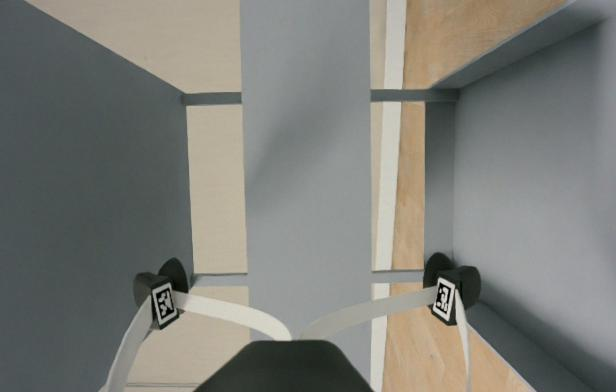

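>>> move(blocking=false, r2={"base":{"translate_m":0.095},"pace":"slow","contact_limits":{"translate_m":0.2}})

>>> wait(seconds=4)

>>> move(blocking=false, r2={"joints":{"gripper_m":0.02}})

>>> wait(seconds=3)

>>> wait(seconds=0.2, cameras=["r2_head_camera","r2_wrist_camera"])

Scene clock: 1128.53 s.
move: r2 moving
r1: as last shown
r1.lidar_m: 3.84 0.25 0.25 - 0.25 0.32 3.58 1.10 1.38 2.74 3.25 2.95
r1.motor_effort: lift_m=+14(14) arm_m=+5(5) wheel_0=-17(17) wheel_1=+13(13) wheel_2=-1(1)
r1.servo_current: wrist_yaw_rad=39(65) wrist_pitch_rad=46(52) wrist_roll_rad=33(65) gripper_m=46(46)
r1.contact_limits: translate_m 0.95
r1.wrist_depth_mm: 136 139 - - 462 235 - / 113 139 - - 469 221 - / 117 139 268 - 415 224 161 / 137 160 - - 484 224 161 / - - - - 492 226 161 / 1921 1921 1756 198 332 226 171 / 1308 1308 179 184 170 195 -
r2.base_odometry: x=+0.406 y=-1.151 heading=+1.375
r2.turned_by_wheels: +0.000
r2.turned_by_imu: +0.001
r2.base_tilt: forward=-0.7 right=+0.1
r2.lidar_m: 0.46 2.65 3.17 3.18 2.98 2.96 2.96 1.79 1.55 1.55 1.91 0.48
r2.base_status: translate_m moving
r2.joint_positions: lift_m=+0.332 arm_m=+0.000 wrist_yaw_rad=+0.002 wrist_pitch_rad=+0.004 wrist_roll_rad=+1.570 gripper_m=+0.140
r2.joint_status: not commanded
r2.measured_speeds: translate_m=+0.049 strafe_m=+0.000 rotate_rad=-0.003 lift_m=+0.000 arm_m=+0.000 wrist_yaw_rad=+0.000 wrist_pitch_rad=+0.000 wrist_roll_rad=+0.000
r2.motor_effort: lift_m=+14(14) arm_m=-4(4) wheel_0=+11(11) wheel_1=+6(7) wheel_2=-10(12)
r2.servo_current: wrist_yaw_rad=39(59) wrist_pitch_rad=39(46) wrist_roll_rad=33(59) gripper_m=46(59)
r2.contact_limits: translate_m 0.2
r2.hand_pose: x=+0.4595 y=-0.0868 z=+0.5095 quat_wxyz=(+0.707, +0.707, +0.002, -0.001) (m; r2's base frame)
r2.wrist_depth_mm: - - 243 243 1499 1078 - / - - 246 246 1576 - - / - - 251 250 1576 - - / - - - 252 1576 - - / - - 809 256 866 - - / - 189 258 258 259 203 - / - - - - 1661 1078 -
pictures: none

Scene clock: 1130.27 s.
earlier move: r2 done
r1.base_odometry: x=-1.368 y=+1.570 heading=+3.067
r1.turned_by_wheels: +0.000
r1.turned_by_imu: +0.000
r1.base_tilt: forward=-1.6 right=+1.3
r1.lidar_m: 3.84 0.26 0.25 - 0.25 0.32 3.58 1.08 1.40 2.76 3.29 3.02
r1.base_status: not commanded
r1.joint_positions: lift_m=+0.350 arm_m=+0.000 wrist_yaw_rad=+3.091 wrist_pitch_rad=+0.002 wrist_roll_rad=+0.000 gripper_m=-0.020
r1.joint_status: not commanded
r1.measured_speeds: all 0
r1.motor_effort: lift_m=+14(14) arm_m=+5(5) wheel_0=-17(17) wheel_1=+13(13) wheel_2=-1(1)
r1.servo_current: wrist_yaw_rad=39(72) wrist_pitch_rad=52(52) wrist_roll_rad=59(65) gripper_m=46(46)
r1.contact_limits: translate_m 0.95
r1.hand_pose: x=-0.1128 y=+0.1018 z=+0.5280 quat_wxyz=(+0.025, -0.001, +0.000, +1.000) (m; r1's base frame)
r1.wrist_depth_mm: 136 138 - - 459 236 - / 114 139 - - 466 222 - / 117 139 270 - 415 224 160 / 137 159 - - 480 224 161 / - - - - 488 226 161 / 1983 1921 1756 198 329 225 171 / 1281 1336 179 183 170 195 -
r2.base_odometry: x=+0.422 y=-1.071 heading=+1.375
r2.turned_by_wheels: +0.000
r2.turned_by_imu: +0.000
r2.base_tilt: forward=-0.7 right=+0.1
r2.lidar_m: 0.40 0.45 3.14 3.15 3.04 3.03 3.03 1.82 1.58 1.58 1.93 0.43
r2.base_status: done
r2.joint_positions: lift_m=+0.332 arm_m=+0.000 wrist_yaw_rad=+0.002 wrist_pitch_rad=+0.004 wrist_roll_rad=+1.570 gripper_m=+0.140
r2.joint_status: not commanded
r2.measured_speeds: all 0
r2.motor_effort: lift_m=+14(14) arm_m=-4(4) wheel_0=+5(11) wheel_1=+4(7) wheel_2=-7(12)
r2.servo_current: wrist_yaw_rad=46(59) wrist_pitch_rad=46(52) wrist_roll_rad=46(65) gripper_m=59(59)
r2.contact_limits: translate_m 0.2
r2.hand_pose: x=+0.4594 y=-0.0870 z=+0.5095 quat_wxyz=(+0.707, +0.707, +0.002, -0.001) (m; r2's base frame)
r2.wrist_depth_mm: - - 171 171 172 1060 - / - - 174 174 174 - - / - - 176 176 177 - - / - - 178 178 - - - / - - 180 180 181 - - / - 186 182 182 182 200 - / - - - - - 1098 -
wait: 1.73 of 4 s (r2 has come to rest)
pictures: none

Scene clock: 1130.77 s.
move: r2 moving
r1: as last shown
r1.lidar_m: 3.86 0.25 0.25 - 0.25 0.32 3.57 1.08 1.43 2.76 3.26 3.02
r1.motor_effort: lift_m=+14(14) arm_m=+4(5) wheel_0=-17(17) wheel_1=+13(13) wheel_2=-1(1)
r1.servo_current: wrist_yaw_rad=39(59) wrist_pitch_rad=39(52) wrist_roll_rad=39(52) gripper_m=39(46)
r1.contact_limits: translate_m 0.95
r1.wrist_depth_mm: 136 138 - - 459 236 - / 113 139 - - 469 222 - / 117 139 268 - 418 223 160 / 137 159 - - 488 225 161 / - - - - 492 226 161 / 1983 - 1756 198 329 225 171 / 1308 1281 178 183 170 194 -
r2.base_odometry: x=+0.422 y=-1.071 heading=+1.375
r2.turned_by_wheels: +0.000
r2.turned_by_imu: +0.000
r2.base_tilt: forward=-0.7 right=+0.1
r2.lidar_m: 0.40 0.47 3.14 3.15 3.04 3.05 3.04 1.82 1.58 1.56 1.95 0.42
r2.base_status: not commanded
r2.joint_positions: lift_m=+0.332 arm_m=+0.000 wrist_yaw_rad=+0.002 wrist_pitch_rad=+0.004 wrist_roll_rad=+1.570 gripper_m=+0.128
r2.joint_status: gripper_m moving
r2.measured_speeds: all 0
r2.motor_effort: lift_m=+14(14) arm_m=-4(4) wheel_0=+5(5) wheel_1=+4(4) wheel_2=-7(7)
r2.servo_current: wrist_yaw_rad=46(52) wrist_pitch_rad=39(46) wrist_roll_rad=39(52) gripper_m=91(98)
r2.contact_limits: translate_m 0.2
r2.hand_pose: x=+0.4594 y=-0.0870 z=+0.5095 quat_wxyz=(+0.707, +0.707, +0.002, -0.001) (m; r2's base frame)
r2.wrist_depth_mm: - - 171 171 172 1060 - / - - 174 174 174 - - / - - 175 176 176 - - / - - 179 177 - - - / - - 181 180 181 - - / - 189 182 182 182 211 - / - - - - - 1098 -
pictures: none

Scene clock: 1132.40 s.
earlier move: r2 done
r1.base_odometry: x=-1.368 y=+1.570 heading=+3.067
r1.turned_by_wheels: +0.000
r1.turned_by_imu: +0.000
r1.base_tilt: forward=-1.6 right=+1.3
r1.lidar_m: 3.87 0.25 0.25 - 0.25 0.31 3.58 1.09 1.40 2.76 3.25 3.02
r1.base_status: not commanded
r1.joint_positions: lift_m=+0.350 arm_m=+0.000 wrist_yaw_rad=+3.091 wrist_pitch_rad=+0.002 wrist_roll_rad=+0.000 gripper_m=-0.020
r1.joint_status: not commanded
r1.measured_speeds: all 0
r1.motor_effort: lift_m=+14(14) arm_m=+5(5) wheel_0=-17(18) wheel_1=+13(13) wheel_2=-1(1)
r1.servo_current: wrist_yaw_rad=52(65) wrist_pitch_rad=33(52) wrist_roll_rad=33(65) gripper_m=46(52)
r1.contact_limits: translate_m 0.95
r1.hand_pose: x=-0.1128 y=+0.1018 z=+0.5280 quat_wxyz=(+0.025, -0.001, +0.000, +1.000) (m; r1's base frame)
r1.wrist_depth_mm: 136 139 - - 459 235 - / 113 139 - - 469 221 - / 117 139 271 - 415 224 161 / 137 159 - - 480 224 161 / - - - - 484 226 162 / 1921 1983 1756 198 329 226 171 / 1281 1308 179 183 170 195 -
r2.base_odometry: x=+0.422 y=-1.071 heading=+1.375
r2.turned_by_wheels: +0.000
r2.turned_by_imu: +0.000
r2.base_tilt: forward=-0.6 right=+0.0
r2.lidar_m: 0.37 0.44 3.14 3.16 3.03 3.03 3.01 1.82 1.58 1.58 1.93 0.41
r2.base_status: not commanded
r2.joint_positions: lift_m=+0.332 arm_m=+0.000 wrist_yaw_rad=+0.001 wrist_pitch_rad=+0.006 wrist_roll_rad=+1.570 gripper_m=+0.021
r2.joint_status: all done
r2.measured_speeds: all 0
r2.motor_effort: lift_m=+17(17) arm_m=-3(4) wheel_0=+2(5) wheel_1=+3(4) wheel_2=-5(7)
r2.servo_current: wrist_yaw_rad=46(59) wrist_pitch_rad=46(52) wrist_roll_rad=46(59) gripper_m=150(319)
r2.contact_limits: translate_m 0.2
r2.hand_pose: x=+0.4594 y=-0.0871 z=+0.5086 quat_wxyz=(+0.707, +0.707, +0.002, -0.002) (m; r2's base frame)
r2.wrist_depth_mm: - - 162 163 163 1042 - / - - 164 165 166 - - / - - 165 167 168 - - / - - 168 169 778 - - / - - 171 171 195 - - / - 173 173 174 176 162 - / - - - - - 1042 -
wait: 1.63 of 3 s (r2 has come to rest)
pictures: none

Scene clock: 1132.60 s.
r1.base_odometry: x=-1.368 y=+1.570 heading=+3.067
r1.turned_by_wheels: +0.000
r1.turned_by_imu: +0.000
r1.base_tilt: forward=-1.6 right=+1.3
r1.lidar_m: 3.87 0.25 0.25 - 0.25 0.31 3.57 1.07 1.40 2.76 3.23 3.02
r1.base_status: not commanded
r1.joint_positions: lift_m=+0.350 arm_m=+0.000 wrist_yaw_rad=+3.091 wrist_pitch_rad=+0.002 wrist_roll_rad=+0.000 gripper_m=-0.020
r1.joint_status: not commanded
r1.measured_speeds: all 0
r1.motor_effort: lift_m=+14(14) arm_m=+5(5) wheel_0=-17(18) wheel_1=+13(13) wheel_2=-1(1)
r1.servo_current: wrist_yaw_rad=65(65) wrist_pitch_rad=39(52) wrist_roll_rad=72(65) gripper_m=46(52)
r1.contact_limits: translate_m 0.95
r1.hand_pose: x=-0.1128 y=+0.1018 z=+0.5280 quat_wxyz=(+0.025, -0.001, +0.000, +1.000) (m; r1's base frame)
r1.wrist_depth_mm: 136 138 - - 455 236 - / 113 139 - - 462 220 - / 117 139 268 - 415 224 160 / 137 159 - - 484 226 161 / - - - - 488 226 161 / 1983 1983 1808 198 327 226 171 / 1255 1281 179 183 170 195 -
r2.base_odometry: x=+0.422 y=-1.071 heading=+1.375
r2.turned_by_wheels: +0.000
r2.turned_by_imu: +0.000
r2.base_tilt: forward=-0.7 right=+0.0
r2.lidar_m: 0.39 0.44 3.15 3.17 3.04 3.04 3.02 1.82 1.57 1.58 1.95 0.38
r2.base_status: not commanded
r2.joint_positions: lift_m=+0.332 arm_m=+0.000 wrist_yaw_rad=+0.001 wrist_pitch_rad=+0.006 wrist_roll_rad=+1.570 gripper_m=+0.021
r2.joint_status: all done
r2.measured_speeds: all 0
r2.motor_effort: lift_m=+17(17) arm_m=-3(4) wheel_0=+3(5) wheel_1=+3(4) wheel_2=-5(7)
r2.servo_current: wrist_yaw_rad=46(59) wrist_pitch_rad=46(52) wrist_roll_rad=52(59) gripper_m=143(319)
r2.contact_limits: translate_m 0.2
r2.hand_pose: x=+0.4594 y=-0.0871 z=+0.5086 quat_wxyz=(+0.707, +0.707, +0.002, -0.002) (m; r2's base frame)
r2.wrist_depth_mm: - - 161 162 164 1008 - / - - 164 165 166 - - / - - 166 167 168 - - / - - 168 169 778 - - / - - 171 171 196 - - / - 173 173 174 175 162 - / - - - - - 1042 -
wait: 0.20 s; no rest
pictures: r2_head_camera, r2_wrist_camera
Images, in order (width x height): r2_head_camera 420x560, r2_wrist_camera 616x392.

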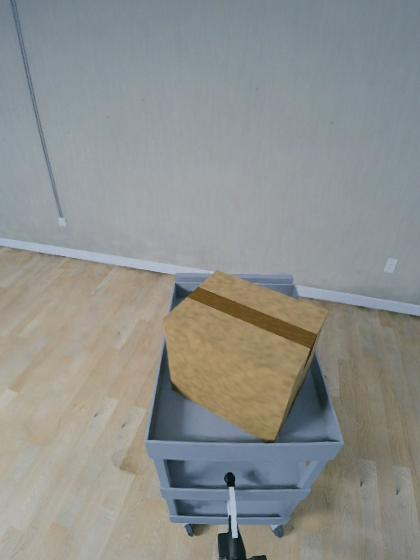

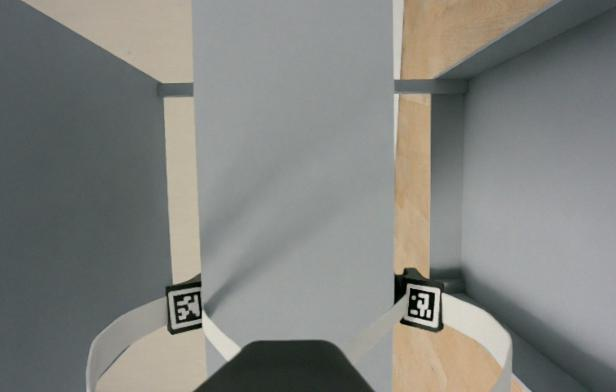

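>>> move(blocking=false, r2={"base":{"translate_m":-0.55,"strafe_m":0.37},"pace":"slow"})

>>> wait(seconds=9)

>>> wait(seconds=0.2, cameras=["r2_head_camera","r2_wrist_camera","r1_head_left_camera"])

Scene clock: 1144.70 s.
move: r2 moving
r1: as last shown
r1.lidar_m: 3.85 0.25 0.25 - 0.25 0.31 3.57 1.08 1.38 2.77 3.26 3.01
r1.motor_effort: lift_m=+14(14) arm_m=+5(5) wheel_0=-17(17) wheel_1=+13(13) wheel_2=-1(1)
r1.servo_current: wrist_yaw_rad=46(59) wrist_pitch_rad=46(46) wrist_roll_rad=52(52) gripper_m=46(46)
r1.contact_limits: translate_m 0.95
r1.wrist_depth_mm: 136 138 - - 455 236 - / 113 139 - - 473 220 - / 117 139 270 - 415 223 160 / 137 159 - - 484 226 160 / - - - - 488 225 161 / 1983 1921 1756 198 327 226 171 / 1281 1308 178 183 170 195 -
r2.base_odometry: x=+0.412 y=-1.080 heading=+1.375
r2.turned_by_wheels: +0.000
r2.turned_by_imu: +0.001
r2.base_tilt: forward=-0.7 right=+0.1
r2.lidar_m: 0.38 0.43 3.15 3.15 3.01 3.01 2.99 1.82 1.57 1.58 1.94 0.41
r2.base_status: translate_m moving; strafe_m moving
r2.joint_positions: lift_m=+0.332 arm_m=+0.000 wrist_yaw_rad=+0.001 wrist_pitch_rad=+0.006 wrist_roll_rad=+1.570 gripper_m=+0.021
r2.joint_status: not commanded
r2.measured_speeds: translate_m=-0.045 strafe_m=+0.030 rotate_rad=+0.000 lift_m=+0.000 arm_m=+0.000 wrist_yaw_rad=+0.000 wrist_pitch_rad=+0.000 wrist_roll_rad=+0.000
r2.motor_effort: lift_m=+17(17) arm_m=-3(4) wheel_0=-11(13) wheel_1=+2(4) wheel_2=+10(10)
r2.servo_current: wrist_yaw_rad=52(65) wrist_pitch_rad=52(52) wrist_roll_rad=39(52) gripper_m=143(143)
r2.hand_pose: x=+0.4594 y=-0.0871 z=+0.5085 quat_wxyz=(+0.707, +0.707, +0.002, -0.002) (m; r2's base frame)
r2.wrist_depth_mm: - - 159 160 160 1025 - / - - 163 163 164 - - / - - 164 165 167 - - / - - 167 168 768 - - / - - 170 171 194 - - / - 173 173 174 176 162 - / - - - - - 1042 -
pictures: none

Scene clock: 1152.00 s.
earlier move: r2 done
r1.base_odometry: x=-1.368 y=+1.570 heading=+3.067
r1.turned_by_wheels: +0.000
r1.turned_by_imu: +0.000
r1.base_tilt: forward=-1.6 right=+1.3
r1.lidar_m: 3.87 0.25 0.25 - 0.25 0.31 3.60 1.07 1.41 2.74 3.25 2.34
r1.base_status: not commanded
r1.joint_positions: lift_m=+0.350 arm_m=+0.000 wrist_yaw_rad=+3.091 wrist_pitch_rad=+0.002 wrist_roll_rad=+0.000 gripper_m=-0.020
r1.joint_status: not commanded
r1.measured_speeds: all 0
r1.motor_effort: lift_m=+14(14) arm_m=+5(5) wheel_0=-17(17) wheel_1=+13(14) wheel_2=-1(1)
r1.servo_current: wrist_yaw_rad=59(72) wrist_pitch_rad=46(52) wrist_roll_rad=59(65) gripper_m=39(52)
r1.contact_limits: translate_m 0.95
r1.hand_pose: x=-0.1128 y=+0.1018 z=+0.5280 quat_wxyz=(+0.025, -0.001, +0.000, +1.000) (m; r1's base frame)
r1.wrist_depth_mm: 136 138 - - 462 236 - / 113 139 - - 466 221 - / 117 140 268 - 415 224 160 / 137 159 - - 488 225 161 / - - - - 492 226 161 / 1921 1921 1808 198 329 226 172 / 1281 1281 179 183 170 195 -
r2.base_odometry: x=-0.048 y=-1.539 heading=+1.376
r2.turned_by_wheels: +0.000
r2.turned_by_imu: +0.002
r2.base_tilt: forward=-0.7 right=+0.1
r2.lidar_m: 0.39 3.31 2.95 2.99 2.38 2.36 3.06 2.01 1.79 1.80 2.11 0.36
r2.base_status: done
r2.joint_positions: lift_m=+0.332 arm_m=+0.000 wrist_yaw_rad=+0.001 wrist_pitch_rad=+0.006 wrist_roll_rad=+1.570 gripper_m=+0.021
r2.joint_status: not commanded
r2.measured_speeds: all 0
r2.motor_effort: lift_m=+17(18) arm_m=-4(4) wheel_0=-2(13) wheel_1=+5(7) wheel_2=+6(12)
r2.servo_current: wrist_yaw_rad=46(65) wrist_pitch_rad=46(52) wrist_roll_rad=46(65) gripper_m=137(150)
r2.hand_pose: x=+0.4594 y=-0.0872 z=+0.5085 quat_wxyz=(+0.707, +0.707, +0.002, -0.002) (m; r2's base frame)
r2.wrist_depth_mm: - - 135 136 136 - - / - - 142 141 - - - / - - 150 150 - - - / - - 157 158 - - - / - - 167 165 169 676 - / - 480 178 177 179 172 - / - - - - - 991 -
wait: 7.30 of 9 s (r2 has come to rest)
pictures: none

Scene clock: 1152.20 s.
r1.base_odometry: x=-1.368 y=+1.570 heading=+3.067
r1.turned_by_wheels: +0.000
r1.turned_by_imu: +0.000
r1.base_tilt: forward=-1.6 right=+1.3
r1.lidar_m: 3.84 0.25 0.25 - 0.25 0.32 3.58 1.08 1.39 2.74 3.26 2.34
r1.base_status: not commanded
r1.joint_positions: lift_m=+0.350 arm_m=+0.000 wrist_yaw_rad=+3.091 wrist_pitch_rad=+0.002 wrist_roll_rad=+0.000 gripper_m=-0.020
r1.joint_status: not commanded
r1.measured_speeds: all 0
r1.motor_effort: lift_m=+14(14) arm_m=+5(5) wheel_0=-17(17) wheel_1=+13(14) wheel_2=-1(1)
r1.servo_current: wrist_yaw_rad=72(72) wrist_pitch_rad=46(52) wrist_roll_rad=39(65) gripper_m=39(52)
r1.contact_limits: translate_m 0.95
r1.hand_pose: x=-0.1128 y=+0.1018 z=+0.5280 quat_wxyz=(+0.025, -0.001, +0.000, +1.000) (m; r1's base frame)
r1.wrist_depth_mm: 136 138 - - 455 236 - / 113 139 - - 469 222 - / 116 139 270 - 415 223 160 / 137 159 - - 484 226 161 / - - - - 488 226 161 / 1863 1921 1756 198 330 228 171 / 1281 1281 178 183 171 195 -
r2.base_odometry: x=-0.048 y=-1.539 heading=+1.376
r2.turned_by_wheels: +0.000
r2.turned_by_imu: +0.000
r2.base_tilt: forward=-0.7 right=+0.1
r2.lidar_m: 0.40 3.33 2.94 2.97 2.40 2.36 3.04 2.04 1.79 1.78 2.13 0.40
r2.base_status: done
r2.joint_positions: lift_m=+0.332 arm_m=+0.000 wrist_yaw_rad=+0.001 wrist_pitch_rad=+0.006 wrist_roll_rad=+1.570 gripper_m=+0.021
r2.joint_status: not commanded
r2.measured_speeds: all 0
r2.motor_effort: lift_m=+17(18) arm_m=-3(4) wheel_0=-3(13) wheel_1=+5(7) wheel_2=+6(12)
r2.servo_current: wrist_yaw_rad=46(65) wrist_pitch_rad=46(52) wrist_roll_rad=52(65) gripper_m=137(150)
r2.hand_pose: x=+0.4594 y=-0.0872 z=+0.5085 quat_wxyz=(+0.707, +0.707, +0.002, -0.002) (m; r2's base frame)
r2.wrist_depth_mm: - - 135 135 136 - - / - - 141 141 - - - / - - 150 150 - - - / - - 157 158 - - - / - - 167 165 170 661 - / - 484 178 177 180 172 - / - - - - - 976 -
wait: 0.20 s; no rest
pictures: r1_head_left_camera, r2_head_camera, r2_wrist_camera
Images, in order (width x height): r1_head_left_camera 420x672, r2_head_camera 420x560, r2_wrist_camera 616x392.

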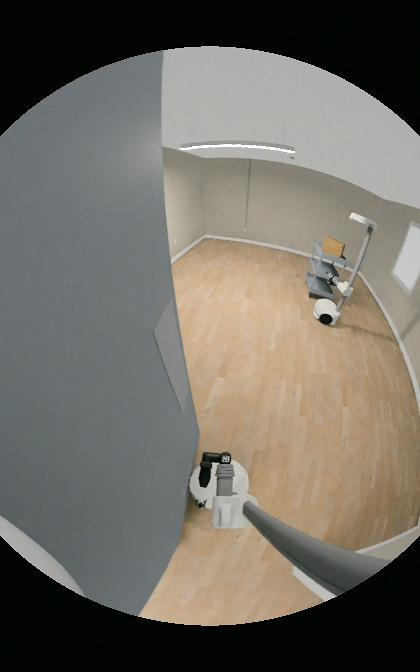

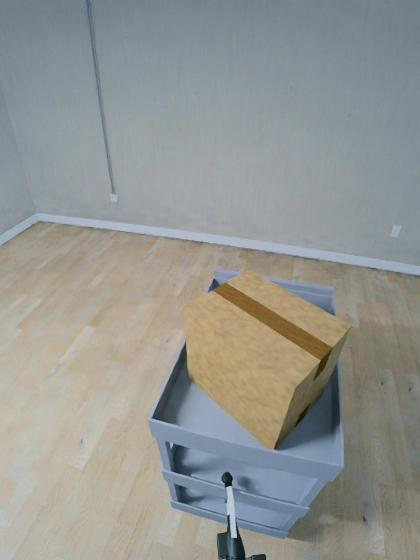

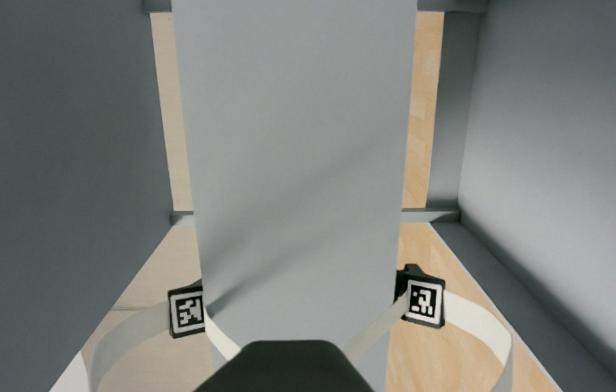

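>>> move(blocking=false, r2={"base":{"rotate_rad":-0.2},"pace":"slow"})

>>> wait(seconds=4)

>>> wait(seconds=0.2, cameras=["r2_head_camera"])

Scene clock: 1162.37 s.
move: r2 moving
r1: as last shown
r1.lidar_m: 3.86 0.25 0.25 - 0.25 0.33 3.58 1.08 1.39 2.77 3.25 2.34
r1.motor_effort: lift_m=+14(14) arm_m=+5(5) wheel_0=-17(17) wheel_1=+13(13) wheel_2=-1(1)
r1.servo_current: wrist_yaw_rad=46(72) wrist_pitch_rad=46(46) wrist_roll_rad=46(59) gripper_m=39(46)
r1.contact_limits: translate_m 0.95
r1.wrist_depth_mm: 136 138 - - 455 235 - / 113 139 - - 469 220 - / 117 139 270 - 415 224 160 / 137 159 - - 484 226 160 / - - - - 488 225 161 / 1921 1983 1808 199 329 227 172 / 1281 1308 179 183 170 195 -
r2.base_odometry: x=-0.048 y=-1.538 heading=+1.254
r2.turned_by_wheels: -0.122
r2.turned_by_imu: -0.118
r2.base_tilt: forward=-0.7 right=+0.1
r2.lidar_m: 0.40 0.43 2.99 2.95 3.32 2.38 3.05 2.17 1.80 1.79 1.96 0.41
r2.base_status: rotate_rad moving
r2.joint_positions: lift_m=+0.332 arm_m=+0.000 wrist_yaw_rad=+0.007 wrist_pitch_rad=+0.006 wrist_roll_rad=+1.570 gripper_m=+0.021
r2.joint_status: not commanded
r2.measured_speeds: translate_m=+0.000 strafe_m=+0.001 rotate_rad=-0.422 lift_m=+0.000 arm_m=+0.000 wrist_yaw_rad=+0.000 wrist_pitch_rad=+0.000 wrist_roll_rad=+0.000
r2.motor_effort: lift_m=+18(18) arm_m=-4(4) wheel_0=+8(13) wheel_1=+7(10) wheel_2=+11(15)
r2.servo_current: wrist_yaw_rad=59(59) wrist_pitch_rad=46(52) wrist_roll_rad=52(59) gripper_m=130(143)
r2.hand_pose: x=+0.4599 y=-0.0853 z=+0.5085 quat_wxyz=(+0.707, +0.707, +0.005, +0.000) (m; r2's base frame)
r2.wrist_depth_mm: - - 154 153 - 1098 - / - 723 157 157 - - - / - - 161 162 - - - / - - 166 167 778 - - / - - 171 170 173 - - / - 172 176 176 179 172 - / - - - - - 1060 -
pictures: none

Scene clock: 1163.03 s.
earlier move: r2 done
r1.base_odometry: x=-1.368 y=+1.570 heading=+3.067
r1.turned_by_wheels: +0.000
r1.turned_by_imu: +0.000
r1.base_tilt: forward=-1.6 right=+1.3
r1.lidar_m: 3.84 0.25 0.25 - 0.25 0.33 3.57 1.07 1.38 2.75 3.28 2.34
r1.base_status: not commanded
r1.joint_positions: lift_m=+0.350 arm_m=+0.000 wrist_yaw_rad=+3.091 wrist_pitch_rad=+0.002 wrist_roll_rad=+0.000 gripper_m=-0.020
r1.joint_status: not commanded
r1.measured_speeds: all 0
r1.motor_effort: lift_m=+14(14) arm_m=+5(5) wheel_0=-16(17) wheel_1=+13(13) wheel_2=-1(1)
r1.servo_current: wrist_yaw_rad=59(72) wrist_pitch_rad=33(46) wrist_roll_rad=39(59) gripper_m=46(52)
r1.contact_limits: translate_m 0.95
r1.hand_pose: x=-0.1128 y=+0.1018 z=+0.5280 quat_wxyz=(+0.025, -0.001, +0.000, +1.000) (m; r1's base frame)
r1.wrist_depth_mm: 136 138 - - 459 236 - / 113 139 - - 466 221 - / 117 139 268 - 418 224 160 / 137 159 - - 480 226 161 / - - - - 488 226 161 / 1921 1921 1756 198 329 227 171 / 1308 1308 179 183 170 195 -
r2.base_odometry: x=-0.048 y=-1.539 heading=+1.177
r2.turned_by_wheels: -0.077
r2.turned_by_imu: -0.075
r2.base_tilt: forward=-0.7 right=+0.0
r2.lidar_m: 0.38 0.41 3.02 2.96 3.22 2.37 3.04 2.30 1.81 1.78 1.89 0.42
r2.base_status: done
r2.joint_positions: lift_m=+0.332 arm_m=+0.000 wrist_yaw_rad=+0.002 wrist_pitch_rad=+0.006 wrist_roll_rad=+1.571 gripper_m=+0.021
r2.joint_status: not commanded
r2.measured_speeds: all 0
r2.motor_effort: lift_m=+18(18) arm_m=-4(4) wheel_0=+4(13) wheel_1=+4(10) wheel_2=+4(15)
r2.servo_current: wrist_yaw_rad=46(59) wrist_pitch_rad=46(52) wrist_roll_rad=59(59) gripper_m=130(143)
r2.hand_pose: x=+0.4595 y=-0.0868 z=+0.5085 quat_wxyz=(+0.707, +0.707, +0.003, -0.001) (m; r2's base frame)
r2.wrist_depth_mm: - - 177 178 1308 960 - / - - 178 178 - 1098 - / - - 177 178 178 - - / - - 178 178 - - - / - - 177 178 - - - / - 164 177 178 178 - - / - 156 - - - 991 -
wait: 0.67 of 4 s (r2 has come to rest)
pictures: none

Scene clock: 1163.23 s.
r1.base_odometry: x=-1.368 y=+1.570 heading=+3.067
r1.turned_by_wheels: +0.000
r1.turned_by_imu: +0.000
r1.base_tilt: forward=-1.6 right=+1.3
r1.lidar_m: 3.83 0.25 0.25 - 0.25 0.32 3.58 1.09 1.40 2.74 3.26 2.35
r1.base_status: not commanded
r1.joint_positions: lift_m=+0.350 arm_m=+0.000 wrist_yaw_rad=+3.091 wrist_pitch_rad=+0.002 wrist_roll_rad=+0.000 gripper_m=-0.020
r1.joint_status: not commanded
r1.measured_speeds: all 0
r1.motor_effort: lift_m=+14(14) arm_m=+4(5) wheel_0=-17(17) wheel_1=+13(13) wheel_2=-1(1)
r1.servo_current: wrist_yaw_rad=46(72) wrist_pitch_rad=39(46) wrist_roll_rad=39(59) gripper_m=46(52)
r1.contact_limits: translate_m 0.95
r1.hand_pose: x=-0.1128 y=+0.1018 z=+0.5280 quat_wxyz=(+0.025, -0.001, +0.000, +1.000) (m; r1's base frame)
r1.wrist_depth_mm: 136 138 - - 455 236 - / 113 139 - - 466 221 - / 116 139 268 - 415 224 161 / 137 159 - - 484 224 161 / - - - - 488 226 161 / 1983 1983 1756 198 329 227 171 / 1308 1308 179 183 170 195 -
r2.base_odometry: x=-0.048 y=-1.539 heading=+1.177
r2.turned_by_wheels: +0.000
r2.turned_by_imu: +0.000
r2.base_tilt: forward=-0.7 right=+0.0
r2.lidar_m: 0.39 0.41 3.00 2.97 3.21 2.36 3.05 2.29 1.82 1.77 1.90 0.42
r2.base_status: done
r2.joint_positions: lift_m=+0.332 arm_m=+0.000 wrist_yaw_rad=+0.002 wrist_pitch_rad=+0.006 wrist_roll_rad=+1.571 gripper_m=+0.021
r2.joint_status: not commanded
r2.measured_speeds: all 0
r2.motor_effort: lift_m=+17(18) arm_m=-4(4) wheel_0=+4(13) wheel_1=+5(10) wheel_2=+4(15)
r2.servo_current: wrist_yaw_rad=46(59) wrist_pitch_rad=46(52) wrist_roll_rad=52(59) gripper_m=124(143)
r2.hand_pose: x=+0.4595 y=-0.0868 z=+0.5085 quat_wxyz=(+0.707, +0.707, +0.003, -0.001) (m; r2's base frame)
r2.wrist_depth_mm: - - 177 178 - 960 - / - - 177 178 750 1098 - / - - 177 177 178 - - / - - 177 178 - - - / - - 177 178 - - - / - 164 178 178 178 - - / - 155 - - - 991 -
wait: 0.20 s; no rest
pictures: r2_head_camera
Images, in order (width x height): r2_head_camera 420x560.

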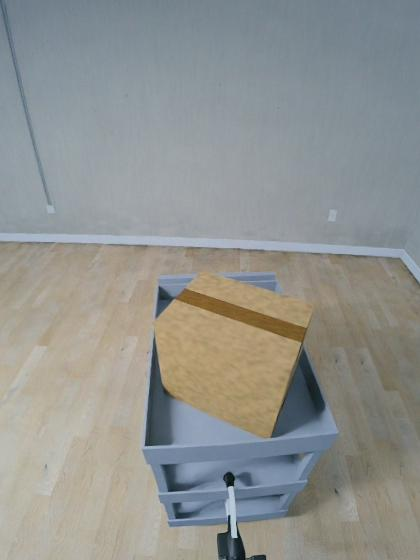

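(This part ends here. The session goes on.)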